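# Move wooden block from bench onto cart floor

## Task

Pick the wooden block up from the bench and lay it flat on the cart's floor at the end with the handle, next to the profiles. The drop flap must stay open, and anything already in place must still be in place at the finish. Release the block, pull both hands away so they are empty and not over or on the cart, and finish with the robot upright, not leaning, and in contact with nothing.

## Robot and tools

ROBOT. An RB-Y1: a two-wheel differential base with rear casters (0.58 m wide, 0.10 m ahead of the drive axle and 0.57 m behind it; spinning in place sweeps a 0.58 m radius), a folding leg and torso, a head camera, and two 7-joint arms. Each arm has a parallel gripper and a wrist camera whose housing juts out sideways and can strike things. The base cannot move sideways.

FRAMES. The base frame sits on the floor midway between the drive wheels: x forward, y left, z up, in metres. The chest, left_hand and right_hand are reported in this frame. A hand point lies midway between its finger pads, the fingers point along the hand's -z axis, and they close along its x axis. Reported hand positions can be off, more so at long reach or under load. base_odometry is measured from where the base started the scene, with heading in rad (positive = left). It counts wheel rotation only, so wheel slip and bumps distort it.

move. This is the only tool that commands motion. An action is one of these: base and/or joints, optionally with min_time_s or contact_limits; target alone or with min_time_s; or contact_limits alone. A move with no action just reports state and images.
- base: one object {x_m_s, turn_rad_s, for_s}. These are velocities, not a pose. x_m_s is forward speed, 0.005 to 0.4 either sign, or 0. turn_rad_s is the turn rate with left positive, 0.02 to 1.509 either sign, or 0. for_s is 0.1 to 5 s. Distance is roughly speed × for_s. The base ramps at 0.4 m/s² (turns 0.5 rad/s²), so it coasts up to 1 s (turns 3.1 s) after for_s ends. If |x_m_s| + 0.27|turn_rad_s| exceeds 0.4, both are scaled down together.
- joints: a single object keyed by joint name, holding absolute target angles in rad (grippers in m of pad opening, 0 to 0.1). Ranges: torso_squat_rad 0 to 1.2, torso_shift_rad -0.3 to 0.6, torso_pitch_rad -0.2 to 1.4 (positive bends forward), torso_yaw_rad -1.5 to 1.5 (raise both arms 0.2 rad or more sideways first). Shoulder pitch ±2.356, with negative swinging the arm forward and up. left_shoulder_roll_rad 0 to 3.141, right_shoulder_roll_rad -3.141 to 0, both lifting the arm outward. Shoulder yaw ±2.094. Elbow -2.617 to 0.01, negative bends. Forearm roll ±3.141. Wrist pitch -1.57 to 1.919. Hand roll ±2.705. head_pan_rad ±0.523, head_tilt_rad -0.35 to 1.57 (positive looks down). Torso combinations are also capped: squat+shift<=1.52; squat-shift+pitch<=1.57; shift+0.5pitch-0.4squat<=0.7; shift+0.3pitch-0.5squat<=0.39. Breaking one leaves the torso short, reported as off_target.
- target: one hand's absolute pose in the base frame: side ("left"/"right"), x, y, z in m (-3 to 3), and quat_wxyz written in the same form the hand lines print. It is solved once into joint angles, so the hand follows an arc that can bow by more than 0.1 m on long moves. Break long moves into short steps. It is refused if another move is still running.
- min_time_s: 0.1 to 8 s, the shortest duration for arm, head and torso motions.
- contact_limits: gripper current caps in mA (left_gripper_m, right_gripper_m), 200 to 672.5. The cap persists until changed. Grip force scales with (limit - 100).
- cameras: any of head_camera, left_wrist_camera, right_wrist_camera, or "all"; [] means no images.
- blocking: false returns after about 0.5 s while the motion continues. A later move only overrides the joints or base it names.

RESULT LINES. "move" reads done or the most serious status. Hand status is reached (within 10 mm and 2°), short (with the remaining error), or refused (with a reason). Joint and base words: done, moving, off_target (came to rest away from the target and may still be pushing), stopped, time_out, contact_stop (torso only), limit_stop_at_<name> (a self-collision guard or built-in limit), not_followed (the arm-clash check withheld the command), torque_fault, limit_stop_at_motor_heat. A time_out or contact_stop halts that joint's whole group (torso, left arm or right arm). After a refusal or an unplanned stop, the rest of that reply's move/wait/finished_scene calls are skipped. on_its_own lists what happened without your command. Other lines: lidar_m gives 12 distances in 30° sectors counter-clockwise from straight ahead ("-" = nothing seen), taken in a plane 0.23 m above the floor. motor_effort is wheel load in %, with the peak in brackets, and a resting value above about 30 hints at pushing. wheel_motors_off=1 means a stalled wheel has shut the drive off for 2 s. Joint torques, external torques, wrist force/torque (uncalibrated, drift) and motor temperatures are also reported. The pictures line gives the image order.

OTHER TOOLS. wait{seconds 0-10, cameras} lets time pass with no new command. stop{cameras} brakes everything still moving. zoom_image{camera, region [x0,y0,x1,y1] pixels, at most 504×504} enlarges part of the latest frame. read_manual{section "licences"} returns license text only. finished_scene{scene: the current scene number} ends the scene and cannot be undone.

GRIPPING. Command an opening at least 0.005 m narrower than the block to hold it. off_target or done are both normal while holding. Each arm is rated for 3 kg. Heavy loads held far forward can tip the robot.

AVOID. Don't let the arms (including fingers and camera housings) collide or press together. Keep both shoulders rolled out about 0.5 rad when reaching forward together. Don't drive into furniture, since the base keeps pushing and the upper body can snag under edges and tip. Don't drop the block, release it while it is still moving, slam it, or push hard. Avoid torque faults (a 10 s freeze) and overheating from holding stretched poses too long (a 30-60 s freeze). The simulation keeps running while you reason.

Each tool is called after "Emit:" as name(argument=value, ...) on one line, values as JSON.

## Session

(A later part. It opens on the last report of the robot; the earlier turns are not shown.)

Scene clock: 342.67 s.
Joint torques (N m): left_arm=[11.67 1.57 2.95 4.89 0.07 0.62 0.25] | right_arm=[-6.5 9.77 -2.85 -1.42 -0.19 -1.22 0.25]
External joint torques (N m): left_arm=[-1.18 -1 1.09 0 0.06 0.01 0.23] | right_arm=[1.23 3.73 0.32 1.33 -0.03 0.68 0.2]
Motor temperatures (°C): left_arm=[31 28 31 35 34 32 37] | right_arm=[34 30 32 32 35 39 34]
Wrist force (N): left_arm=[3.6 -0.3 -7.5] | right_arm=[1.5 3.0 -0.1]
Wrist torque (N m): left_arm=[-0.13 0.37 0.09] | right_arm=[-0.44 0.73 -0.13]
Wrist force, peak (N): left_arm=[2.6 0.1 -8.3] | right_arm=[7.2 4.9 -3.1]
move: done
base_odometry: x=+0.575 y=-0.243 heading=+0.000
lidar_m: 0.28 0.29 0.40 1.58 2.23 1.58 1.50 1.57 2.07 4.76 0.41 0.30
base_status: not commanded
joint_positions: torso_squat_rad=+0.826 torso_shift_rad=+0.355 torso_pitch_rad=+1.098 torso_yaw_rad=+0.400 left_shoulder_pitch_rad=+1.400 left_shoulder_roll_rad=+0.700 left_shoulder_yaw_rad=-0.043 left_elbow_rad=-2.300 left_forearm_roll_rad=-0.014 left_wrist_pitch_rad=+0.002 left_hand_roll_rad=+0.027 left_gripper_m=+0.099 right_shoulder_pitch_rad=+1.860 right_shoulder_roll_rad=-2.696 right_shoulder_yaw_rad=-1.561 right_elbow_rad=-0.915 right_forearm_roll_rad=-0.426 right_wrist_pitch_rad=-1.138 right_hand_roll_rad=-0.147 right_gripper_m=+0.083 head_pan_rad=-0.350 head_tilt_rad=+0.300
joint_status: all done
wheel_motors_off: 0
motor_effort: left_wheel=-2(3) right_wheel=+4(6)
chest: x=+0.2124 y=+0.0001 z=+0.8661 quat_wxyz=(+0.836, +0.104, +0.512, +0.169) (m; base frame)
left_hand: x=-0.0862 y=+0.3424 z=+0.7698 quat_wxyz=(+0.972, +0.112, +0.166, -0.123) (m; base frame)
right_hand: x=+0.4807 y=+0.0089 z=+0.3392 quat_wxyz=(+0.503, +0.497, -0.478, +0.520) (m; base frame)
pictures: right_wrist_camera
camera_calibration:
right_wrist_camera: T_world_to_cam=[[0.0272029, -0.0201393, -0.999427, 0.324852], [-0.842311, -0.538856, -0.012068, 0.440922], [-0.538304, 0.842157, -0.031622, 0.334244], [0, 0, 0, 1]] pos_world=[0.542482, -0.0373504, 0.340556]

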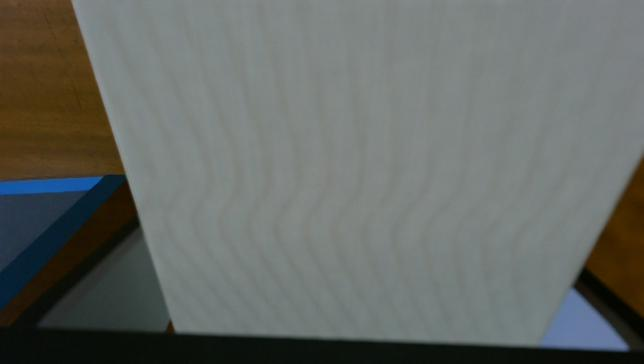

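Slide out along −y.

Emit:
move(target={"side":"right","x":0.481,"y":-0.02,"z":0.340,"quat_wxyz":[0.504,0.495,-0.478,0.5216]}, min_time_s=1.5, cameras=["head_camera","right_wrist_camera"])

Emit:
move(target={"side":"right","x":0.481,"y":-0.06,"z":0.342,"quat_wxyz":[0.504,0.495,-0.478,0.5216]}, min_time_s=2, cameras=["head_camera","right_wrist_camera"])

Scene clock: 345.70 s.
Joint torques (N m): left_arm=[11.52 1.51 2.58 4.98 0.14 0.36 0.24] | right_arm=[-6.97 11.08 -2.45 -3.68 -0.84 -4.65 0.32]
External joint torques (N m): left_arm=[-1.33 -1.05 0.72 0.1 0.13 -0.26 0.22] | right_arm=[0.08 3.77 0.55 -1.34 -0.66 -2.75 0.27]
Motor temperatures (°C): left_arm=[31 28 31 35 34 32 37] | right_arm=[34 30 32 32 35 39 34]
Wrist force (N): left_arm=[3.4 -0.7 -7.3] | right_arm=[-14.9 1.9 -3.0]
Wrist torque (N m): left_arm=[-0.11 0.35 0.04] | right_arm=[-0.45 0.10 -0.05]
Wrist force, peak (N): left_arm=[3.6 -0.2 -8.0] | right_arm=[-15.7 2.6 -3.0]
move: done
base_odometry: x=+0.575 y=-0.243 heading=+0.000
lidar_m: 0.28 0.29 0.39 1.57 2.22 1.57 1.50 1.57 2.07 4.77 0.41 0.29
base_status: not commanded
joint_positions: torso_squat_rad=+0.826 torso_shift_rad=+0.355 torso_pitch_rad=+1.099 torso_yaw_rad=+0.400 left_shoulder_pitch_rad=+1.400 left_shoulder_roll_rad=+0.700 left_shoulder_yaw_rad=-0.043 left_elbow_rad=-2.300 left_forearm_roll_rad=-0.014 left_wrist_pitch_rad=+0.002 left_hand_roll_rad=+0.027 left_gripper_m=+0.099 right_shoulder_pitch_rad=+1.883 right_shoulder_roll_rad=-2.644 right_shoulder_yaw_rad=-1.559 right_elbow_rad=-0.915 right_forearm_roll_rad=-0.427 right_wrist_pitch_rad=-1.189 right_hand_roll_rad=-0.142 right_gripper_m=+0.083 head_pan_rad=-0.350 head_tilt_rad=+0.300
joint_status: all done
wheel_motors_off: 0
motor_effort: left_wheel=-2(3) right_wheel=+3(5)
chest: x=+0.2126 y=+0.0001 z=+0.8660 quat_wxyz=(+0.836, +0.104, +0.512, +0.169) (m; base frame)
left_hand: x=-0.0860 y=+0.3424 z=+0.7698 quat_wxyz=(+0.972, +0.112, +0.167, -0.123) (m; base frame)
right_hand: x=+0.4810 y=-0.0197 z=+0.3397 quat_wxyz=(+0.504, +0.495, -0.478, +0.522) (m; base frame)
right_hand_status: reached (checked arc, planned for 1.5 s): 0 mm and 0.0 deg off.
pictures: head_camera, right_wrist_camera
camera_calibration:
head_camera: T_world_to_cam=[[0.00146489, -0.997706, -0.0676793, 0.0706201], [-0.974016, 0.013904, -0.22605, 0.653321], [0.226473, 0.0662519, -0.971762, 0.766496], [0, 0, 0, 1]] pos_world=[0.462651, 0.0105925, 0.897315]
right_wrist_camera: T_world_to_cam=[[0.0293381, -0.0255496, -0.999243, 0.323573], [-0.843186, -0.537509, -0.0110127, 0.42581], [-0.536821, 0.842871, -0.0373126, 0.359621], [0, 0, 0, 1]] pos_world=[0.542596, -0.0659704, 0.341436]

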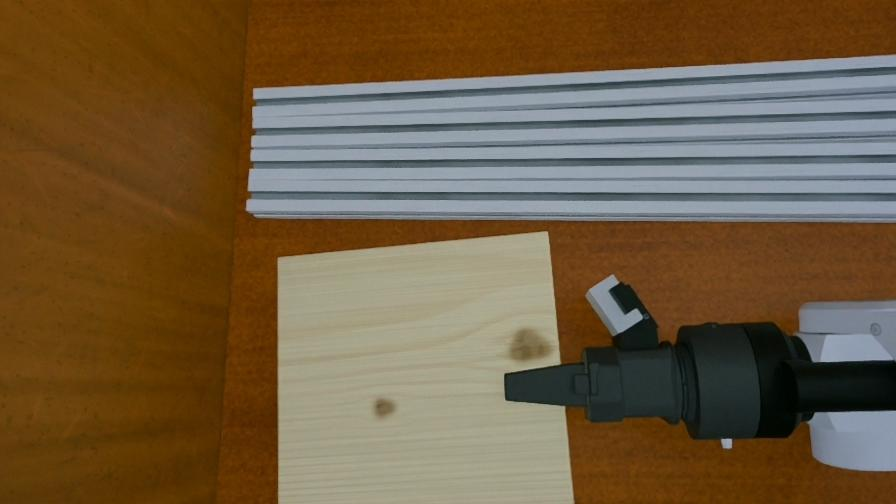

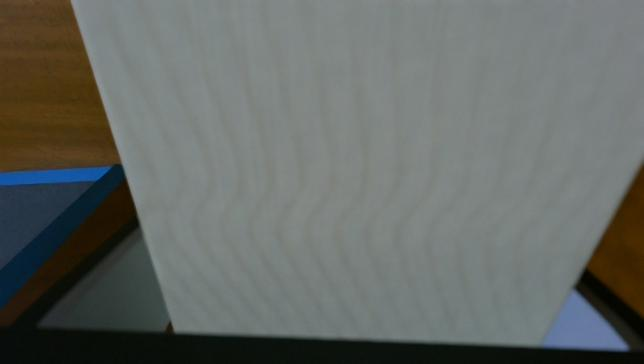

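Scene clock: 348.03 s.
Joint torques (N m): left_arm=[12.02 1.7 2.86 4.88 0.08 0.49 0.33] | right_arm=[-6.58 12.8 -2.8 -3.24 -1.12 -5.38 -0.32]
External joint torques (N m): left_arm=[-0.82 -0.87 1 0 0.07 -0.12 0.31] | right_arm=[-0.46 3.85 -0.11 -1.64 -0.91 -3.48 -0.37]
Motor temperatures (°C): left_arm=[31 28 31 35 34 32 37] | right_arm=[34 30 32 31 35 39 34]
Wrist force (N): left_arm=[2.9 0.3 -7.3] | right_arm=[-18.4 2.1 -2.9]
Wrist torque (N m): left_arm=[-0.25 0.29 0.06] | right_arm=[-0.45 0.00 -0.06]
Wrist force, peak (N): left_arm=[3.3 0.4 -7.9] | right_arm=[-19.5 2.4 -2.6]
move: done
base_odometry: x=+0.575 y=-0.243 heading=+0.000
lidar_m: 0.27 0.29 0.39 1.56 2.22 1.58 1.51 1.56 2.08 4.76 0.42 0.29
base_status: not commanded
joint_positions: torso_squat_rad=+0.826 torso_shift_rad=+0.355 torso_pitch_rad=+1.099 torso_yaw_rad=+0.400 left_shoulder_pitch_rad=+1.400 left_shoulder_roll_rad=+0.700 left_shoulder_yaw_rad=-0.043 left_elbow_rad=-2.300 left_forearm_roll_rad=-0.014 left_wrist_pitch_rad=+0.002 left_hand_roll_rad=+0.027 left_gripper_m=+0.099 right_shoulder_pitch_rad=+1.917 right_shoulder_roll_rad=-2.589 right_shoulder_yaw_rad=-1.554 right_elbow_rad=-0.878 right_forearm_roll_rad=-0.427 right_wrist_pitch_rad=-1.288 right_hand_roll_rad=-0.145 right_gripper_m=+0.083 head_pan_rad=-0.350 head_tilt_rad=+0.300
joint_status: all done
wheel_motors_off: 0
motor_effort: left_wheel=-1(3) right_wheel=+4(5)
chest: x=+0.2126 y=+0.0001 z=+0.8660 quat_wxyz=(+0.836, +0.104, +0.512, +0.169) (m; base frame)
left_hand: x=-0.0860 y=+0.3424 z=+0.7698 quat_wxyz=(+0.972, +0.112, +0.167, -0.123) (m; base frame)
right_hand: x=+0.4809 y=-0.0598 z=+0.3417 quat_wxyz=(+0.504, +0.495, -0.478, +0.522) (m; base frame)
right_hand_status: reached (checked arc, planned for 2.0 s): 0 mm and 0.0 deg off.
pictures: head_camera, right_wrist_camera
camera_calibration:
head_camera: T_world_to_cam=[[0.00145846, -0.997706, -0.0676812, 0.0706179], [-0.974039, 0.0139042, -0.225955, 0.653321], [0.226378, 0.0662536, -0.971784, 0.766441], [0, 0, 0, 1]] pos_world=[0.462752, 0.0105925, 0.897215]
right_wrist_camera: T_world_to_cam=[[0.0295706, -0.026111, -0.999222, 0.324455], [-0.843185, -0.537513, -0.0109069, 0.404157], [-0.53681, 0.842851, -0.037911, 0.393645], [0, 0, 0, 1]] pos_world=[0.542497, -0.106072, 0.343534]

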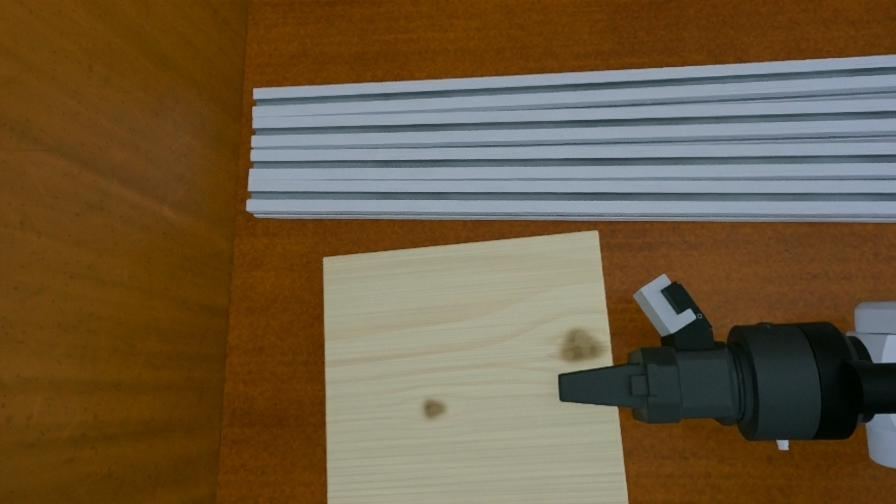

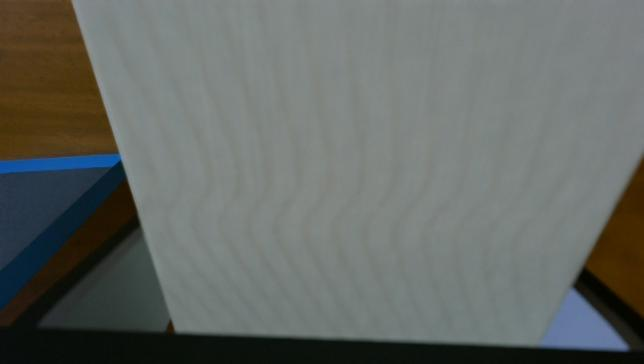

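Emit:
move(target={"side":"right","x":0.481,"y":0.025,"z":0.340,"quat_wxyz":[0.504,0.495,-0.478,0.5216]}, min_time_s=3, cameras=["head_camera"])

Emit:
move(target={"side":"right","x":0.481,"y":-0.12,"z":0.341,"quat_wxyz":[0.504,0.495,-0.478,0.5216]}, min_time_s=0.1, cameras=["head_camera","right_wrist_camera"])

Scene clock: 356.47 s.
Joint torques (N m): left_arm=[11.71 1.65 2.62 4.92 0.11 0.42 0.29] | right_arm=[-11.42 0.99 -5.91 -5.68 -0.18 -2.45 0.31]
External joint torques (N m): left_arm=[-1.14 -0.91 0.76 0.04 0.09 -0.19 0.27] | right_arm=[-3.36 -4.49 -2.58 -2.59 -0.04 -0.55 0.26]
Motor temperatures (°C): left_arm=[31 28 31 35 34 32 37] | right_arm=[34 30 32 31 35 38 34]
Wrist force (N): left_arm=[2.9 0.1 -7.8] | right_arm=[-3.8 3.8 8.1]
Wrist torque (N m): left_arm=[-0.19 0.29 0.06] | right_arm=[-0.42 1.01 -0.19]
Wrist force, peak (N): left_arm=[3.7 0.1 -8.3] | right_arm=[35.7 3.0 19.2]
move: done
base_odometry: x=+0.575 y=-0.243 heading=+0.000
lidar_m: 0.27 0.30 0.39 1.58 2.24 1.57 1.49 1.56 2.08 4.77 0.41 0.30
base_status: not commanded
joint_positions: torso_squat_rad=+0.826 torso_shift_rad=+0.355 torso_pitch_rad=+1.098 torso_yaw_rad=+0.400 left_shoulder_pitch_rad=+1.400 left_shoulder_roll_rad=+0.700 left_shoulder_yaw_rad=-0.043 left_elbow_rad=-2.300 left_forearm_roll_rad=-0.014 left_wrist_pitch_rad=+0.002 left_hand_roll_rad=+0.027 left_gripper_m=+0.099 right_shoulder_pitch_rad=+1.848 right_shoulder_roll_rad=-2.709 right_shoulder_yaw_rad=-1.565 right_elbow_rad=-0.942 right_forearm_roll_rad=-0.428 right_wrist_pitch_rad=-1.085 right_hand_roll_rad=-0.141 right_gripper_m=+0.083 head_pan_rad=-0.350 head_tilt_rad=+0.300
joint_status: all done
wheel_motors_off: 0
motor_effort: left_wheel=-4(4) right_wheel=+4(5)
chest: x=+0.2124 y=+0.0001 z=+0.8661 quat_wxyz=(+0.836, +0.104, +0.512, +0.169) (m; base frame)
left_hand: x=-0.0861 y=+0.3424 z=+0.7697 quat_wxyz=(+0.972, +0.112, +0.167, -0.123) (m; base frame)
right_hand: x=+0.4809 y=+0.0238 z=+0.3395 quat_wxyz=(+0.505, +0.494, -0.477, +0.522) (m; base frame)
right_hand_status: reached (checked arc, planned for 3.0 s): 1 mm and 0.2 deg off.
pictures: head_camera
camera_calibration:
head_camera: T_world_to_cam=[[0.00133817, -0.997718, -0.0675022, 0.0705276], [-0.973972, 0.014, -0.226236, 0.653391], [0.226665, 0.066048, -0.971731, 0.766502], [0, 0, 0, 1]] pos_world=[0.462551, 0.0105933, 0.897415]

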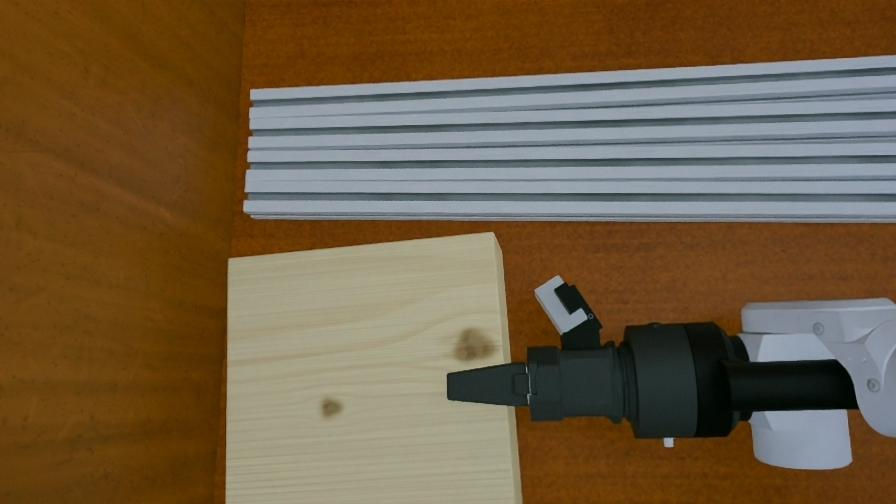

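Scene clock: 357.47 s.
Joint torques (N m): left_arm=[11.8 1.94 2.28 5 0.06 0.46 0.19] | right_arm=[-7.45 9.92 -2.85 -2.85 -0.83 -4.72 -0.1]
External joint torques (N m): left_arm=[-1.05 -0.62 0.42 0.11 0.05 -0.15 0.17] | right_arm=[-2.66 -1.09 -0.82 -2.81 -0.53 -2.83 -0.15]
Motor temperatures (°C): left_arm=[31 28 31 35 34 32 37] | right_arm=[34 30 32 31 35 38 34]
Wrist force (N): left_arm=[2.8 -0.1 -7.3] | right_arm=[-16.2 2.9 2.3]
Wrist torque (N m): left_arm=[-0.20 0.29 0.11] | right_arm=[-0.46 0.02 -0.04]
Wrist force, peak (N): left_arm=[3.1 0.2 -7.8] | right_arm=[56.2 3.4 -14.3]
move: done
base_odometry: x=+0.575 y=-0.243 heading=+0.000
lidar_m: 0.27 0.29 0.40 1.57 2.21 1.56 1.50 1.57 2.09 4.76 0.41 0.29
base_status: not commanded
joint_positions: torso_squat_rad=+0.826 torso_shift_rad=+0.355 torso_pitch_rad=+1.099 torso_yaw_rad=+0.400 left_shoulder_pitch_rad=+1.400 left_shoulder_roll_rad=+0.700 left_shoulder_yaw_rad=-0.043 left_elbow_rad=-2.300 left_forearm_roll_rad=-0.014 left_wrist_pitch_rad=+0.002 left_hand_roll_rad=+0.027 left_gripper_m=+0.099 right_shoulder_pitch_rad=+1.976 right_shoulder_roll_rad=-2.565 right_shoulder_yaw_rad=-1.547 right_elbow_rad=-0.714 right_forearm_roll_rad=-0.434 right_wrist_pitch_rad=-1.474 right_hand_roll_rad=-0.165 right_gripper_m=+0.083 head_pan_rad=-0.350 head_tilt_rad=+0.300
joint_status: all done
wheel_motors_off: 0
motor_effort: left_wheel=-5(9) right_wheel=+4(9)
chest: x=+0.2126 y=+0.0000 z=+0.8660 quat_wxyz=(+0.836, +0.104, +0.512, +0.169) (m; base frame)
left_hand: x=-0.0860 y=+0.3424 z=+0.7698 quat_wxyz=(+0.972, +0.112, +0.167, -0.123) (m; base frame)
right_hand: x=+0.4805 y=-0.1203 z=+0.3410 quat_wxyz=(+0.507, +0.492, -0.476, +0.524) (m; base frame)
right_hand_status: reached (checked arc, planned for 0.6 s): 1 mm and 0.6 deg off.
pictures: head_camera, right_wrist_camera
camera_calibration:
head_camera: T_world_to_cam=[[0.0013594, -0.997705, -0.067702, 0.0706829], [-0.974017, 0.0140115, -0.226041, 0.65329], [0.226471, 0.0662502, -0.971762, 0.766401], [0, 0, 0, 1]] pos_world=[0.462651, 0.0105929, 0.897215]
right_wrist_camera: T_world_to_cam=[[0.0303685, -0.0359934, -0.99889, 0.320454], [-0.843851, -0.53654, -0.00632168, 0.370235], [-0.535717, 0.843107, -0.046667, 0.446904], [0, 0, 0, 1]] pos_world=[0.542105, -0.166608, 0.343294]

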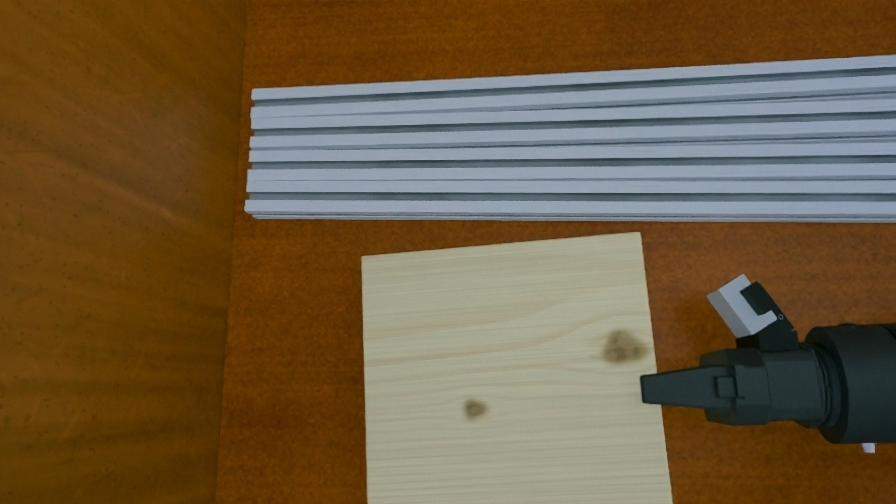

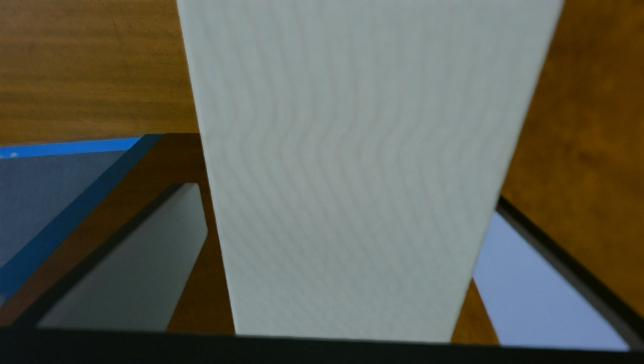

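Emit:
move(target={"side":"right","x":0.481,"y":-0.2,"z":0.342,"quat_wxyz":[0.504,0.495,-0.478,0.5216]}, min_time_s=0.1, cameras=["head_camera","right_wrist_camera"])

Scene clock: 359.53 s.
Joint torques (N m): left_arm=[11.86 1.89 2.56 4.94 0.09 0.35 0.22] | right_arm=[-3.31 16.53 -4.06 -1.01 -1.73 -4.45 -0.06]
External joint torques (N m): left_arm=[-0.99 -0.67 0.7 0.05 0.08 -0.27 0.2] | right_arm=[-1.34 2.7 -1.87 -1.85 -1.15 -2.62 -0.11]
Motor temperatures (°C): left_arm=[31 28 31 35 34 32 37] | right_arm=[34 30 32 31 35 38 34]
Wrist force (N): left_arm=[3.0 -0.4 -7.3] | right_arm=[-16.2 3.4 -0.5]
Wrist torque (N m): left_arm=[-0.16 0.30 0.08] | right_arm=[-0.51 0.02 -0.04]
Wrist force, peak (N): left_arm=[3.7 0.8 -8.4] | right_arm=[-18.2 5.8 -4.3]
move: short
base_odometry: x=+0.575 y=-0.243 heading=+0.000
lidar_m: 0.28 0.28 0.40 1.56 2.22 1.57 1.49 1.56 2.09 4.77 0.42 0.29
base_status: not commanded
joint_positions: torso_squat_rad=+0.826 torso_shift_rad=+0.355 torso_pitch_rad=+1.099 torso_yaw_rad=+0.400 left_shoulder_pitch_rad=+1.400 left_shoulder_roll_rad=+0.700 left_shoulder_yaw_rad=-0.043 left_elbow_rad=-2.300 left_forearm_roll_rad=-0.014 left_wrist_pitch_rad=+0.002 left_hand_roll_rad=+0.027 left_gripper_m=+0.099 right_shoulder_pitch_rad=+2.263 right_shoulder_roll_rad=-2.520 right_shoulder_yaw_rad=-2.094 right_elbow_rad=-0.585 right_forearm_roll_rad=-0.095 right_wrist_pitch_rad=-1.569 right_hand_roll_rad=-0.287 right_gripper_m=+0.083 head_pan_rad=-0.350 head_tilt_rad=+0.300
joint_status: all done
wheel_motors_off: 0
motor_effort: left_wheel=-3(5) right_wheel=+3(7)
chest: x=+0.2126 y=+0.0000 z=+0.8660 quat_wxyz=(+0.836, +0.104, +0.512, +0.169) (m; base frame)
left_hand: x=-0.0860 y=+0.3424 z=+0.7698 quat_wxyz=(+0.972, +0.112, +0.167, -0.123) (m; base frame)
right_hand: x=+0.4805 y=-0.1998 z=+0.3420 quat_wxyz=(+0.534, +0.462, -0.461, +0.538) (m; base frame)
right_hand_status: short (checked arc, as near as the solve gets, planned for 0.9 s): 1 mm and 5.8 deg off. The place is met; only the turn is off.
pictures: head_camera, right_wrist_camera
camera_calibration:
head_camera: T_world_to_cam=[[0.00137259, -0.997698, -0.0677928, 0.0707579], [-0.974044, 0.0140113, -0.225924, 0.653295], [0.226354, 0.0663433, -0.971783, 0.76645], [0, 0, 0, 1]] pos_world=[0.462752, 0.0105926, 0.897215]
right_wrist_camera: T_world_to_cam=[[0.0315139, -0.123196, -0.991882, 0.298202], [-0.859052, -0.510613, 0.0361267, 0.32557], [-0.510918, 0.850939, -0.121923, 0.529335], [0, 0, 0, 1]] pos_world=[0.540731, -0.247454, 0.348558]

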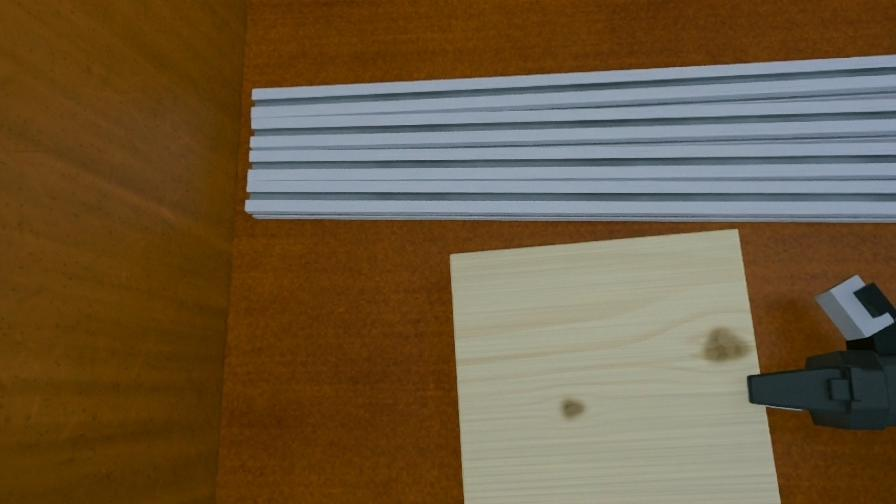

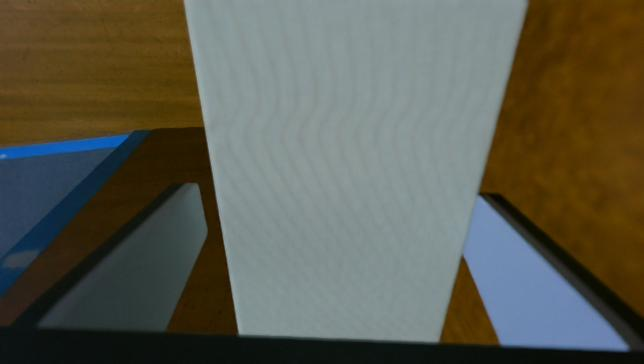

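Emit:
move(target={"side":"right","x":0.481,"y":0.03,"z":0.341,"quat_wxyz":[0.504,0.495,-0.478,0.5216]}, min_time_s=5, cameras=["head_camera"])

Scene clock: 372.27 s.
Joint torques (N m): left_arm=[11.95 1.72 2.81 4.85 0.07 0.48 0.36] | right_arm=[1.94 12.72 0.98 16.8 1.31 15.74 1.05]
External joint torques (N m): left_arm=[-0.91 -0.85 0.95 -0.01 0.06 -0.13 0.34] | right_arm=[5.47 1.13 3.54 17.5 1.87 17.57 1]
External joint torques when the fault began: right_arm=[2.56 -17.22 5.93 12.53 3.37 24.06 1.01]
Motor temperatures (°C): left_arm=[31 28 31 35 34 32 37] | right_arm=[34 30 31 32 35 43 34]
Wrist force (N): left_arm=[3.0 0.6 -6.9] | right_arm=[85.8 18.5 9.1]
Wrist torque (N m): left_arm=[-0.30 0.33 0.06] | right_arm=[-1.02 3.95 -1.09]
Wrist force, peak (N): left_arm=[4.7 0.0 -7.9] | right_arm=[129.2 22.2 46.1]
move: torque_fault
TORQUE FAULT: right_wrist_pitch_rad reached its load limit. The robot stopped for 10 seconds, dropped its targets and accepts commands again. Before the stop ended, the hold on right_wrist_pitch_rad was turned back by 0.2 degrees, the way its load pushed it. The stop added 9.4 s to the call.
base_odometry: x=+0.575 y=-0.243 heading=+0.000
lidar_m: 0.26 0.28 0.38 1.55 2.21 1.59 1.50 1.56 2.08 4.75 0.39 0.29
base_status: not commanded
joint_positions: torso_squat_rad=+0.826 torso_shift_rad=+0.354 torso_pitch_rad=+1.097 torso_yaw_rad=+0.400 left_shoulder_pitch_rad=+1.400 left_shoulder_roll_rad=+0.700 left_shoulder_yaw_rad=-0.043 left_elbow_rad=-2.300 left_forearm_roll_rad=-0.014 left_wrist_pitch_rad=+0.002 left_hand_roll_rad=+0.027 left_gripper_m=+0.099 right_shoulder_pitch_rad=+2.193 right_shoulder_roll_rad=-2.591 right_shoulder_yaw_rad=-2.081 right_elbow_rad=-0.690 right_forearm_roll_rad=-0.065 right_wrist_pitch_rad=-1.423 right_hand_roll_rad=-0.305 right_gripper_m=+0.083 head_pan_rad=-0.350 head_tilt_rad=+0.300
joint_status: right_shoulder_pitch_rad torque_fault (moved -0.070 of -0.202); right_shoulder_roll_rad torque_fault (moved -0.071 of -0.232); right_shoulder_yaw_rad torque_fault (moved +0.013 of +0.044); right_elbow_rad torque_fault (moved -0.105 of -0.370); right_forearm_roll_rad torque_fault (moved +0.031 of +0.091); right_wrist_pitch_rad torque_fault (moved +0.149 of +0.538); right_hand_roll_rad torque_fault (moved -0.018 of -0.050)
wheel_motors_off: 0
on_its_own: right_shoulder_pitch_rad is held at +2.194, not at your +2.061, since a torque_fault; right_shoulder_roll_rad is held at -2.591, not at your -2.752, since a torque_fault; right_shoulder_yaw_rad is held at -2.080, not at your -2.050, since a torque_fault; right_elbow_rad is held at -0.686, not at your -0.956, since a torque_fault; right_forearm_roll_rad is held at -0.064, not at your -0.004, since a torque_fault; right_wrist_pitch_rad is held at -1.419, not at your -1.031, since a torque_fault; right_hand_roll_rad is held at -0.305, not at your -0.336, since a torque_fault
motor_effort: left_wheel=+1(13) right_wheel=+7(17)
chest: x=+0.2116 y=+0.0003 z=+0.8667 quat_wxyz=(+0.836, +0.103, +0.511, +0.169) (m; base frame)
left_hand: x=-0.0868 y=+0.3426 z=+0.7696 quat_wxyz=(+0.972, +0.112, +0.166, -0.123) (m; base frame)
right_hand: x=+0.4838 y=-0.1317 z=+0.3332 quat_wxyz=(+0.524, +0.476, -0.468, +0.529) (m; base frame)
right_hand_status: short (checked arc, planned for 5.0 s): torque_fault, 162 mm and 3.5 deg off.
pictures: head_camera
camera_calibration:
head_camera: T_world_to_cam=[[0.00143089, -0.997759, -0.0668881, 0.0702095], [-0.973554, 0.0138908, -0.228033, 0.654082], [0.228452, 0.0654455, -0.971353, 0.766622], [0, 0, 0, 1]] pos_world=[0.461548, 0.0107945, 0.898509]

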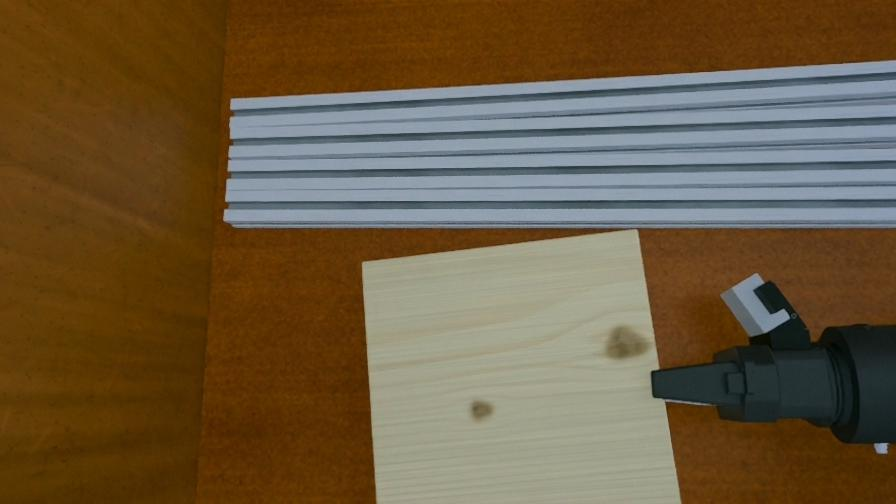

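Emit:
move(target={"side":"right","x":0.481,"y":-0.132,"z":0.345,"quat_wxyz":[0.512,0.487,-0.474,0.527]}, min_time_s=1.5, cameras=["head_camera"])

Emit:
move(target={"side":"right","x":0.481,"y":-0.09,"z":0.345,"quat_wxyz":[0.504,0.495,-0.478,0.5216]}, min_time_s=1.5, cameras=["head_camera"])

Scene clock: 375.40 s.
Joint torques (N m): left_arm=[12 1.55 2.45 5.02 0.05 0.48 0.26] | right_arm=[-2.64 16.02 -5.11 -3.26 -1.42 -4.65 0.21]
External joint torques (N m): left_arm=[-0.84 -1.02 0.59 0.14 0.04 -0.13 0.24] | right_arm=[0.78 4.28 -2.47 -2.4 -0.88 -2.81 0.16]
Motor temperatures (°C): left_arm=[31 28 31 35 34 32 37] | right_arm=[34 30 31 32 35 43 34]
Wrist force (N): left_arm=[3.3 0.2 -7.2] | right_arm=[-17.9 2.8 -2.0]
Wrist torque (N m): left_arm=[-0.23 0.32 0.08] | right_arm=[-0.64 -0.28 0.00]
Wrist force, peak (N): left_arm=[3.5 0.5 -8.0] | right_arm=[86.6 18.1 8.5]
move: done
base_odometry: x=+0.575 y=-0.243 heading=+0.000
lidar_m: 0.27 0.27 0.38 1.56 2.22 1.57 1.49 1.56 2.09 4.76 0.40 0.29
base_status: not commanded
joint_positions: torso_squat_rad=+0.826 torso_shift_rad=+0.355 torso_pitch_rad=+1.099 torso_yaw_rad=+0.400 left_shoulder_pitch_rad=+1.400 left_shoulder_roll_rad=+0.700 left_shoulder_yaw_rad=-0.043 left_elbow_rad=-2.300 left_forearm_roll_rad=-0.014 left_wrist_pitch_rad=+0.002 left_hand_roll_rad=+0.027 left_gripper_m=+0.099 right_shoulder_pitch_rad=+2.205 right_shoulder_roll_rad=-2.565 right_shoulder_yaw_rad=-2.083 right_elbow_rad=-0.737 right_forearm_roll_rad=-0.068 right_wrist_pitch_rad=-1.438 right_hand_roll_rad=-0.300 right_gripper_m=+0.083 head_pan_rad=-0.350 head_tilt_rad=+0.300
joint_status: all done
wheel_motors_off: 0
motor_effort: left_wheel=-1(2) right_wheel=+7(9)
chest: x=+0.2126 y=+0.0001 z=+0.8660 quat_wxyz=(+0.836, +0.104, +0.512, +0.169) (m; base frame)
left_hand: x=-0.0860 y=+0.3424 z=+0.7698 quat_wxyz=(+0.972, +0.112, +0.167, -0.123) (m; base frame)
right_hand: x=+0.4808 y=-0.1315 z=+0.3430 quat_wxyz=(+0.512, +0.488, -0.473, +0.526) (m; base frame)
right_hand_status: reached (checked arc, planned for 1.5 s): 2 mm and 0.2 deg off.
pictures: head_camera
camera_calibration:
head_camera: T_world_to_cam=[[0.00145679, -0.997706, -0.067681, 0.0706187], [-0.974016, 0.0139123, -0.22605, 0.653298], [0.226473, 0.0662517, -0.971762, 0.766399], [0, 0, 0, 1]] pos_world=[0.462651, 0.0105926, 0.897215]

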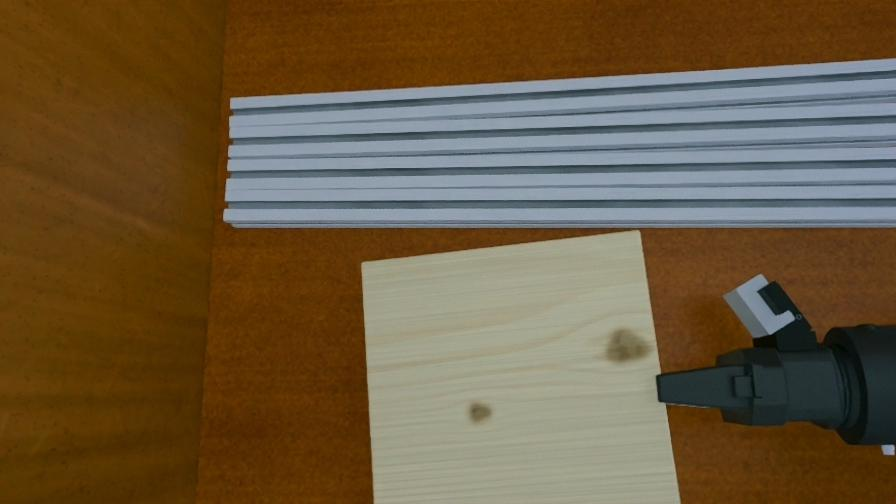

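Scene clock: 377.23 s.
Joint torques (N m): left_arm=[11.96 1.66 2.42 4.94 0.08 0.52 0.16] | right_arm=[-8.3 7.77 -2.88 -6.64 -1.23 -4.65 -0.33]
External joint torques (N m): left_arm=[-0.88 -0.91 0.56 0.05 0.07 -0.09 0.14] | right_arm=[-4.07 -2.67 0.05 -4.73 -0.71 -2.81 -0.38]
Motor temperatures (°C): left_arm=[31 28 31 35 34 32 37] | right_arm=[34 30 31 32 35 42 34]
Wrist force (N): left_arm=[2.6 -0.2 -7.6] | right_arm=[-17.7 4.3 5.7]
Wrist torque (N m): left_arm=[-0.17 0.26 0.03] | right_arm=[-0.64 0.05 -0.04]
Wrist force, peak (N): left_arm=[3.6 0.4 -7.8] | right_arm=[-18.9 4.6 6.2]
move: done
base_odometry: x=+0.575 y=-0.243 heading=+0.000
lidar_m: 0.27 0.29 0.39 1.57 2.23 1.58 1.49 1.56 2.07 4.76 0.41 0.28
base_status: not commanded
joint_positions: torso_squat_rad=+0.826 torso_shift_rad=+0.355 torso_pitch_rad=+1.099 torso_yaw_rad=+0.400 left_shoulder_pitch_rad=+1.400 left_shoulder_roll_rad=+0.700 left_shoulder_yaw_rad=-0.043 left_elbow_rad=-2.300 left_forearm_roll_rad=-0.014 left_wrist_pitch_rad=+0.002 left_hand_roll_rad=+0.027 left_gripper_m=+0.099 right_shoulder_pitch_rad=+2.178 right_shoulder_roll_rad=-2.589 right_shoulder_yaw_rad=-2.080 right_elbow_rad=-0.836 right_forearm_roll_rad=-0.056 right_wrist_pitch_rad=-1.330 right_hand_roll_rad=-0.305 right_gripper_m=+0.083 head_pan_rad=-0.350 head_tilt_rad=+0.300
joint_status: all done
wheel_motors_off: 0
motor_effort: left_wheel=+0(2) right_wheel=+6(8)
chest: x=+0.2126 y=+0.0001 z=+0.8660 quat_wxyz=(+0.836, +0.104, +0.512, +0.169) (m; base frame)
left_hand: x=-0.0860 y=+0.3424 z=+0.7698 quat_wxyz=(+0.972, +0.112, +0.167, -0.123) (m; base frame)
right_hand: x=+0.4809 y=-0.0911 z=+0.3444 quat_wxyz=(+0.505, +0.494, -0.477, +0.522) (m; base frame)
right_hand_status: reached (checked arc, planned for 1.5 s): 1 mm and 0.2 deg off.
pictures: head_camera
camera_calibration:
head_camera: T_world_to_cam=[[0.0013594, -0.997705, -0.067702, 0.0706829], [-0.974017, 0.0140115, -0.226041, 0.65329], [0.226471, 0.0662502, -0.971762, 0.766401], [0, 0, 0, 1]] pos_world=[0.462651, 0.0105929, 0.897215]

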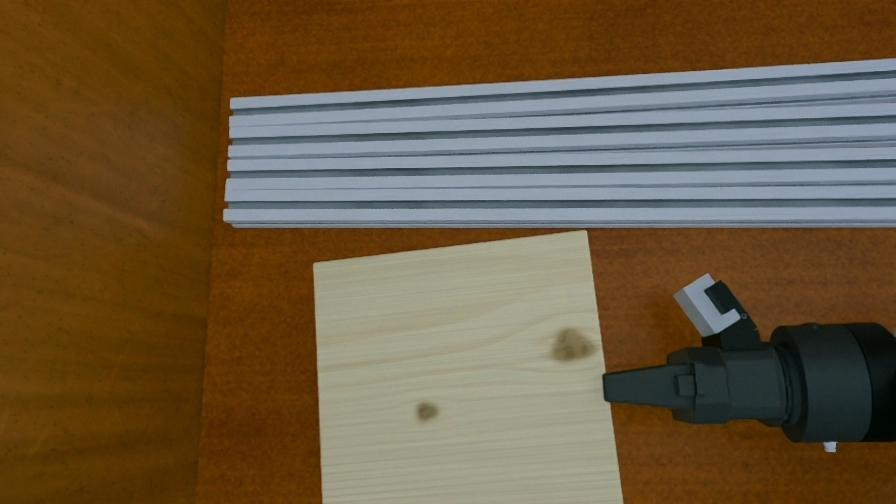

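Emit:
move(target={"side":"right","x":0.481,"y":-0.05,"z":0.344,"quat_wxyz":[0.504,0.495,-0.478,0.5216]}, min_time_s=1.5, cameras=[])

Emit:
move(target={"side":"right","x":0.481,"y":-0.01,"z":0.343,"quat_wxyz":[0.504,0.495,-0.478,0.5216]}, min_time_s=1.5, cameras=["head_camera"])

Emit:
move(target={"side":"right","x":0.481,"y":-0.12,"z":0.343,"quat_wxyz":[0.504,0.495,-0.478,0.5216]}, min_time_s=0.1, cameras=["head_camera","right_wrist_camera"])

Scene clock: 380.93 s.
Joint torques (N m): left_arm=[12.11 1.72 2.85 4.91 0.14 0.53 0.33] | right_arm=[-9.55 5.23 -3.19 -8.14 -1.13 -4.58 -0.27]
External joint torques (N m): left_arm=[-0.74 -0.84 0.99 0.03 0.12 -0.08 0.31] | right_arm=[-4.52 -3.8 -0.04 -5.24 -0.65 -2.75 -0.32]
Motor temperatures (°C): left_arm=[31 28 31 35 34 32 37] | right_arm=[34 30 31 32 35 42 34]
Wrist force (N): left_arm=[2.7 0.3 -7.3] | right_arm=[-18.1 4.0 5.7]
Wrist torque (N m): left_arm=[-0.20 0.28 0.06] | right_arm=[-0.57 -0.04 -0.05]
Wrist force, peak (N): left_arm=[3.7 0.5 -8.4] | right_arm=[-18.3 4.7 6.4]
move: done
base_odometry: x=+0.575 y=-0.243 heading=+0.000
lidar_m: 0.26 0.28 0.39 1.58 2.22 1.57 1.49 1.56 2.08 4.76 0.40 0.29
base_status: not commanded
joint_positions: torso_squat_rad=+0.826 torso_shift_rad=+0.355 torso_pitch_rad=+1.099 torso_yaw_rad=+0.400 left_shoulder_pitch_rad=+1.400 left_shoulder_roll_rad=+0.700 left_shoulder_yaw_rad=-0.043 left_elbow_rad=-2.300 left_forearm_roll_rad=-0.014 left_wrist_pitch_rad=+0.002 left_hand_roll_rad=+0.027 left_gripper_m=+0.099 right_shoulder_pitch_rad=+2.148 right_shoulder_roll_rad=-2.623 right_shoulder_yaw_rad=-2.075 right_elbow_rad=-0.917 right_forearm_roll_rad=-0.043 right_wrist_pitch_rad=-1.210 right_hand_roll_rad=-0.312 right_gripper_m=+0.083 head_pan_rad=-0.350 head_tilt_rad=+0.300
joint_status: all done
wheel_motors_off: 0
motor_effort: left_wheel=-1(2) right_wheel=+5(7)
chest: x=+0.2126 y=+0.0001 z=+0.8660 quat_wxyz=(+0.836, +0.104, +0.512, +0.169) (m; base frame)
left_hand: x=-0.0860 y=+0.3424 z=+0.7698 quat_wxyz=(+0.972, +0.112, +0.167, -0.123) (m; base frame)
right_hand: x=+0.4809 y=-0.0511 z=+0.3432 quat_wxyz=(+0.505, +0.494, -0.477, +0.522) (m; base frame)
right_hand_status: reached (checked arc, planned for 1.5 s): 1 mm and 0.2 deg off.
pictures: none
No camera images: "cameras" was empty.

Scene clock: 382.77 s.
Joint torques (N m): left_arm=[11.88 2.01 2.47 4.91 -0.02 0.47 0.21] | right_arm=[-11.11 3.01 -3.1 -9.33 -1.12 -4.53 -0.34]
External joint torques (N m): left_arm=[-0.97 -0.55 0.61 0.02 -0.03 -0.14 0.19] | right_arm=[-5.21 -4.43 0.18 -5.61 -0.66 -2.71 -0.39]
Motor temperatures (°C): left_arm=[31 28 31 35 34 32 37] | right_arm=[34 30 31 32 35 41 34]
Wrist force (N): left_arm=[3.5 -0.1 -6.9] | right_arm=[-18.1 4.4 5.3]
Wrist torque (N m): left_arm=[-0.18 0.35 0.08] | right_arm=[-0.62 0.01 -0.07]
Wrist force, peak (N): left_arm=[3.1 0.5 -8.2] | right_arm=[-18.3 4.4 6.6]
move: done
base_odometry: x=+0.575 y=-0.243 heading=+0.000
lidar_m: 0.27 0.27 0.39 1.57 2.21 1.57 1.50 1.56 2.10 4.77 0.40 0.28
base_status: not commanded
joint_positions: torso_squat_rad=+0.826 torso_shift_rad=+0.355 torso_pitch_rad=+1.099 torso_yaw_rad=+0.400 left_shoulder_pitch_rad=+1.400 left_shoulder_roll_rad=+0.700 left_shoulder_yaw_rad=-0.043 left_elbow_rad=-2.300 left_forearm_roll_rad=-0.014 left_wrist_pitch_rad=+0.002 left_hand_roll_rad=+0.027 left_gripper_m=+0.099 right_shoulder_pitch_rad=+2.110 right_shoulder_roll_rad=-2.677 right_shoulder_yaw_rad=-2.066 right_elbow_rad=-0.957 right_forearm_roll_rad=-0.024 right_wrist_pitch_rad=-1.109 right_hand_roll_rad=-0.324 right_gripper_m=+0.083 head_pan_rad=-0.350 head_tilt_rad=+0.300
joint_status: all done
wheel_motors_off: 0
motor_effort: left_wheel=-2(2) right_wheel=+7(8)
chest: x=+0.2126 y=+0.0001 z=+0.8660 quat_wxyz=(+0.836, +0.104, +0.512, +0.169) (m; base frame)
left_hand: x=-0.0860 y=+0.3424 z=+0.7698 quat_wxyz=(+0.972, +0.112, +0.167, -0.123) (m; base frame)
right_hand: x=+0.4809 y=-0.0112 z=+0.3421 quat_wxyz=(+0.505, +0.494, -0.477, +0.522) (m; base frame)
right_hand_status: reached (checked arc, planned for 1.5 s): 1 mm and 0.2 deg off.
pictures: head_camera
camera_calibration:
head_camera: T_world_to_cam=[[0.0013594, -0.997705, -0.067702, 0.0706829], [-0.974017, 0.0140115, -0.226041, 0.65329], [0.226471, 0.0662502, -0.971762, 0.766401], [0, 0, 0, 1]] pos_world=[0.462651, 0.0105929, 0.897215]

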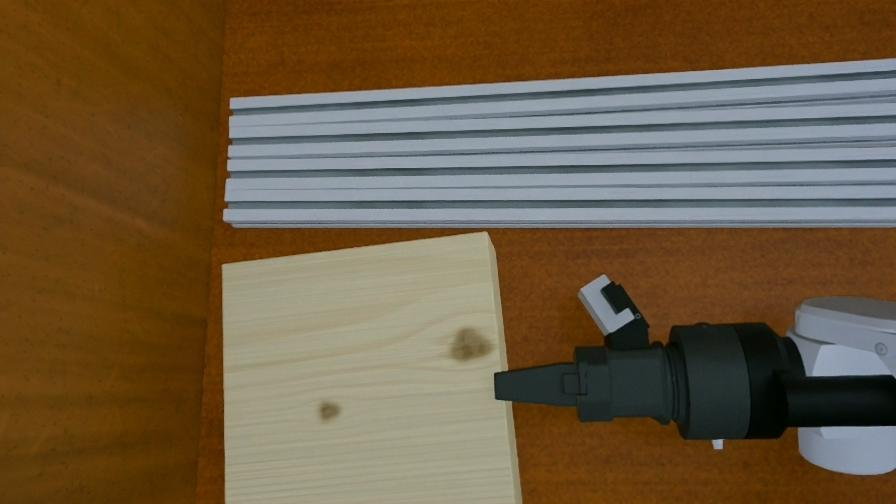

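Scene clock: 383.80 s.
Joint torques (N m): left_arm=[11.77 1.91 2.75 4.92 0.15 0.42 0.18] | right_arm=[-3.53 11.76 -4.07 -1.13 -0.69 -1.71 0.19]
External joint torques (N m): left_arm=[-1.07 -0.65 0.89 0.04 0.14 -0.19 0.16] | right_arm=[0.21 0.52 -1.43 -0.11 -0.14 0.12 0.14]
Motor temperatures (°C): left_arm=[31 28 31 35 34 32 37] | right_arm=[34 30 31 32 35 41 34]
Wrist force (N): left_arm=[2.9 0.2 -8.2] | right_arm=[-7.1 4.5 1.9]
Wrist torque (N m): left_arm=[-0.22 0.33 0.08] | right_arm=[-0.63 -0.39 -0.10]
Wrist force, peak (N): left_arm=[3.3 0.2 -8.4] | right_arm=[-17.7 4.1 5.7]
move: done
base_odometry: x=+0.575 y=-0.243 heading=+0.000
lidar_m: 0.27 0.28 0.39 1.57 2.23 1.58 1.50 1.57 2.08 4.76 0.41 0.28
base_status: not commanded
joint_positions: torso_squat_rad=+0.826 torso_shift_rad=+0.355 torso_pitch_rad=+1.099 torso_yaw_rad=+0.400 left_shoulder_pitch_rad=+1.400 left_shoulder_roll_rad=+0.700 left_shoulder_yaw_rad=-0.043 left_elbow_rad=-2.300 left_forearm_roll_rad=-0.014 left_wrist_pitch_rad=+0.002 left_hand_roll_rad=+0.027 left_gripper_m=+0.099 right_shoulder_pitch_rad=+2.183 right_shoulder_roll_rad=-2.592 right_shoulder_yaw_rad=-2.078 right_elbow_rad=-0.723 right_forearm_roll_rad=-0.059 right_wrist_pitch_rad=-1.442 right_hand_roll_rad=-0.303 right_gripper_m=+0.083 head_pan_rad=-0.350 head_tilt_rad=+0.300
joint_status: all done
wheel_motors_off: 0
motor_effort: left_wheel=-4(5) right_wheel=+4(6)
chest: x=+0.2125 y=+0.0001 z=+0.8661 quat_wxyz=(+0.836, +0.104, +0.512, +0.169) (m; base frame)
left_hand: x=-0.0860 y=+0.3424 z=+0.7698 quat_wxyz=(+0.972, +0.112, +0.167, -0.123) (m; base frame)
right_hand: x=+0.4808 y=-0.1200 z=+0.3433 quat_wxyz=(+0.505, +0.494, -0.477, +0.522) (m; base frame)
right_hand_status: reached (checked arc, planned for 0.6 s): 0 mm and 0.2 deg off.
pictures: head_camera, right_wrist_camera
camera_calibration:
head_camera: T_world_to_cam=[[0.0013675, -0.997705, -0.0677003, 0.0706843], [-0.974017, 0.0140033, -0.226042, 0.653313], [0.226471, 0.0662503, -0.971762, 0.766498], [0, 0, 0, 1]] pos_world=[0.462651, 0.0105928, 0.897315]
right_wrist_camera: T_world_to_cam=[[0.0295304, -0.0293281, -0.999134, 0.324025], [-0.843694, -0.536746, -0.00918088, 0.371484], [-0.536012, 0.843234, -0.0405943, 0.445048], [0, 0, 0, 1]] pos_world=[0.542401, -0.166384, 0.345221]

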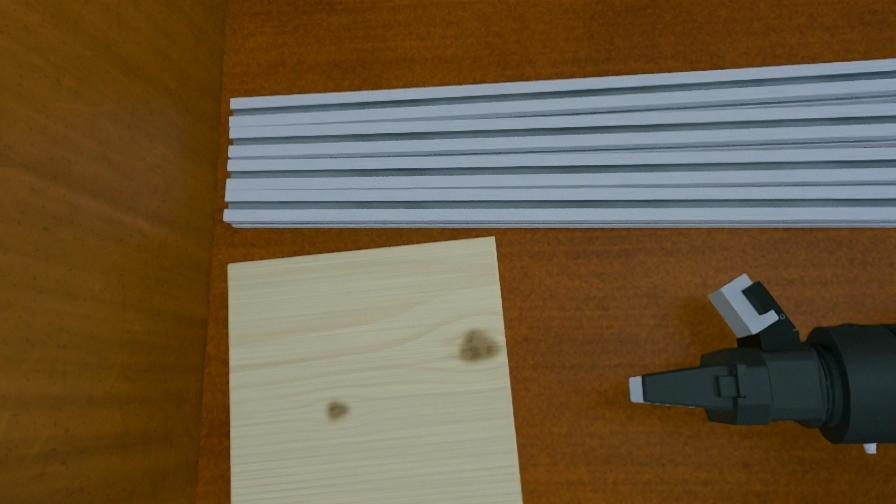

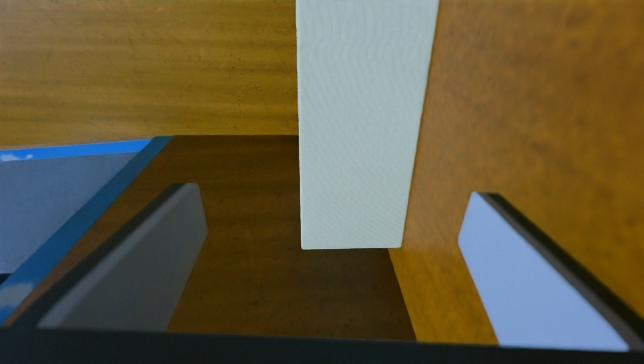

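Emit:
move(joints={"torso_squat_rad":0.4,"torso_shift_rad":0.25}, cameras=[])

Emit:
move(target={"side":"right","x":0.46,"y":-0.12,"z":0.66,"quat_wxyz":[0.567,0.415,-0.400,0.587]}, min_time_s=2, cameras=[])

Emit:
move(target={"side":"right","x":0.46,"y":-0.12,"z":0.78,"quat_wxyz":[0.567,0.415,-0.400,0.587]}, min_time_s=2, cameras=["head_camera"])

Scene clock: 388.00 s.
Joint torques (N m): left_arm=[11.93 1.83 2.83 5.01 0.03 0.54 0.27] | right_arm=[-3.66 12.22 -4.11 -1.31 -0.66 -1.86 0.07]
External joint torques (N m): left_arm=[-0.91 -0.73 0.98 0.11 0.02 -0.07 0.25] | right_arm=[0.06 0.99 -1.48 -0.3 -0.12 -0.03 0.02]
Motor temperatures (°C): left_arm=[31 28 31 35 34 32 37] | right_arm=[34 30 31 31 35 41 34]
Wrist force (N): left_arm=[2.8 0.3 -6.9] | right_arm=[-7.6 3.7 1.9]
Wrist torque (N m): left_arm=[-0.21 0.27 0.09] | right_arm=[-0.52 -0.45 -0.11]
Wrist force, peak (N): left_arm=[3.6 -0.3 -8.0] | right_arm=[-7.8 3.9 2.5]
move: done
base_odometry: x=+0.575 y=-0.243 heading=+0.000
lidar_m: 0.27 0.28 0.39 1.57 2.23 1.59 1.50 1.56 2.08 4.75 0.41 0.29
base_status: not commanded
joint_positions: torso_squat_rad=+0.400 torso_shift_rad=+0.250 torso_pitch_rad=+1.100 torso_yaw_rad=+0.400 left_shoulder_pitch_rad=+1.400 left_shoulder_roll_rad=+0.700 left_shoulder_yaw_rad=-0.043 left_elbow_rad=-2.300 left_forearm_roll_rad=-0.014 left_wrist_pitch_rad=+0.002 left_hand_roll_rad=+0.027 left_gripper_m=+0.099 right_shoulder_pitch_rad=+2.183 right_shoulder_roll_rad=-2.592 right_shoulder_yaw_rad=-2.078 right_elbow_rad=-0.723 right_forearm_roll_rad=-0.059 right_wrist_pitch_rad=-1.442 right_hand_roll_rad=-0.303 right_gripper_m=+0.083 head_pan_rad=-0.350 head_tilt_rad=+0.300
joint_status: all done
wheel_motors_off: 0
motor_effort: left_wheel=-2(5) right_wheel=+3(7)
chest: x=+0.2072 y=+0.0001 z=+1.0456 quat_wxyz=(+0.836, +0.104, +0.512, +0.169) (m; base frame)
left_hand: x=-0.0915 y=+0.3424 z=+0.9497 quat_wxyz=(+0.972, +0.112, +0.167, -0.123) (m; base frame)
right_hand: x=+0.4748 y=-0.1199 z=+0.5224 quat_wxyz=(+0.506, +0.494, -0.477, +0.522) (m; base frame)
pictures: none
No camera images: "cameras" was empty.

Scene clock: 390.33 s.
Joint torques (N m): left_arm=[12.02 1.86 2.71 4.84 0.1 0.47 0.26] | right_arm=[-3.06 16.2 -2.72 -4.53 0.03 -1.98 0.03]
External joint torques (N m): left_arm=[-0.82 -0.7 0.86 -0.05 0.08 -0.14 0.24] | right_arm=[0.88 2.1 0.75 -0.67 -0.12 -0.15 -0.01]
Motor temperatures (°C): left_arm=[31 28 31 35 34 32 37] | right_arm=[34 30 31 31 35 40 34]
Wrist force (N): left_arm=[3.0 -0.3 -7.4] | right_arm=[-6.6 3.8 0.5]
Wrist torque (N m): left_arm=[-0.18 0.30 0.12] | right_arm=[-0.53 -0.36 -0.11]
Wrist force, peak (N): left_arm=[3.4 0.7 -8.1] | right_arm=[-7.9 4.9 1.9]
move: done
base_odometry: x=+0.575 y=-0.243 heading=+0.000
lidar_m: 0.27 0.28 0.39 1.58 2.21 1.56 1.50 1.56 2.09 4.78 0.40 0.28
base_status: not commanded
joint_positions: torso_squat_rad=+0.400 torso_shift_rad=+0.250 torso_pitch_rad=+1.100 torso_yaw_rad=+0.400 left_shoulder_pitch_rad=+1.400 left_shoulder_roll_rad=+0.700 left_shoulder_yaw_rad=-0.043 left_elbow_rad=-2.300 left_forearm_roll_rad=-0.014 left_wrist_pitch_rad=+0.002 left_hand_roll_rad=+0.027 left_gripper_m=+0.099 right_shoulder_pitch_rad=+2.334 right_shoulder_roll_rad=-1.749 right_shoulder_yaw_rad=-1.977 right_elbow_rad=-2.015 right_forearm_roll_rad=-0.552 right_wrist_pitch_rad=-0.730 right_hand_roll_rad=+0.021 right_gripper_m=+0.083 head_pan_rad=-0.350 head_tilt_rad=+0.300
joint_status: all done
wheel_motors_off: 0
motor_effort: left_wheel=-2(3) right_wheel=+2(6)
chest: x=+0.2072 y=+0.0001 z=+1.0456 quat_wxyz=(+0.836, +0.104, +0.512, +0.169) (m; base frame)
left_hand: x=-0.0915 y=+0.3424 z=+0.9497 quat_wxyz=(+0.972, +0.112, +0.167, -0.123) (m; base frame)
right_hand: x=+0.4599 y=-0.1203 z=+0.6597 quat_wxyz=(+0.566, +0.418, -0.398, +0.588) (m; base frame)
right_hand_status: reached (checked arc, planned for 2.0 s): 0 mm and 0.5 deg off.
pictures: none
No camera images: "cameras" was empty.

Scene clock: 392.67 s.
Joint torques (N m): left_arm=[11.81 1.82 2.75 5.08 -0.06 0.53 0.25] | right_arm=[-6.02 17.01 -2.07 -3.85 -0.11 -2.12 0.25]
External joint torques (N m): left_arm=[-1.03 -0.74 0.89 0.18 -0.07 -0.09 0.23] | right_arm=[-1.87 3.55 0.94 -0.85 -0.28 -0.29 0.21]
Motor temperatures (°C): left_arm=[31 28 31 35 34 32 37] | right_arm=[34 30 31 31 35 40 34]
Wrist force (N): left_arm=[2.5 -0.6 -7.8] | right_arm=[-6.6 4.5 0.6]
Wrist torque (N m): left_arm=[-0.11 0.23 0.10] | right_arm=[-0.57 -0.38 -0.11]
Wrist force, peak (N): left_arm=[3.4 0.0 -8.0] | right_arm=[-7.2 4.0 1.1]
move: done
base_odometry: x=+0.575 y=-0.243 heading=+0.000
lidar_m: 0.26 0.28 0.39 1.57 2.22 1.58 1.50 1.56 2.09 4.76 0.41 0.29
base_status: not commanded
joint_positions: torso_squat_rad=+0.400 torso_shift_rad=+0.250 torso_pitch_rad=+1.100 torso_yaw_rad=+0.400 left_shoulder_pitch_rad=+1.400 left_shoulder_roll_rad=+0.700 left_shoulder_yaw_rad=-0.043 left_elbow_rad=-2.300 left_forearm_roll_rad=-0.014 left_wrist_pitch_rad=+0.002 left_hand_roll_rad=+0.027 left_gripper_m=+0.099 right_shoulder_pitch_rad=+2.240 right_shoulder_roll_rad=-1.287 right_shoulder_yaw_rad=-1.918 right_elbow_rad=-2.403 right_forearm_roll_rad=-0.702 right_wrist_pitch_rad=-0.809 right_hand_roll_rad=+0.050 right_gripper_m=+0.083 head_pan_rad=-0.350 head_tilt_rad=+0.300
joint_status: all done
wheel_motors_off: 0
motor_effort: left_wheel=-3(4) right_wheel=+4(5)
chest: x=+0.2072 y=+0.0001 z=+1.0456 quat_wxyz=(+0.836, +0.104, +0.512, +0.169) (m; base frame)
left_hand: x=-0.0915 y=+0.3424 z=+0.9497 quat_wxyz=(+0.972, +0.112, +0.167, -0.123) (m; base frame)
right_hand: x=+0.4600 y=-0.1199 z=+0.7799 quat_wxyz=(+0.567, +0.416, -0.400, +0.587) (m; base frame)
right_hand_status: reached (checked arc, planned for 2.0 s): 0 mm and 0.0 deg off.
pictures: head_camera
camera_calibration:
head_camera: T_world_to_cam=[[0.0012771, -0.997705, -0.0677004, 0.0828585], [-0.974319, 0.0140027, -0.224738, 0.687372], [0.22517, 0.0662488, -0.972065, 0.942665], [0, 0, 0, 1]] pos_world=[0.457354, 0.0105928, 1.07642]

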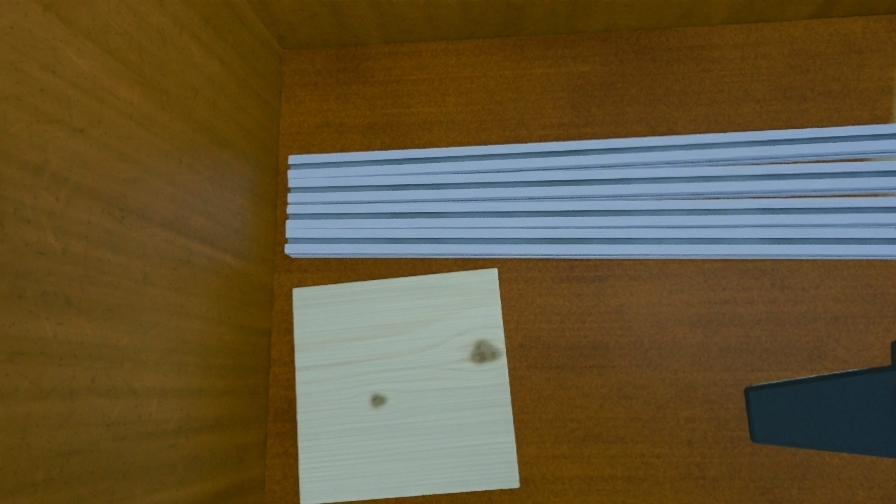

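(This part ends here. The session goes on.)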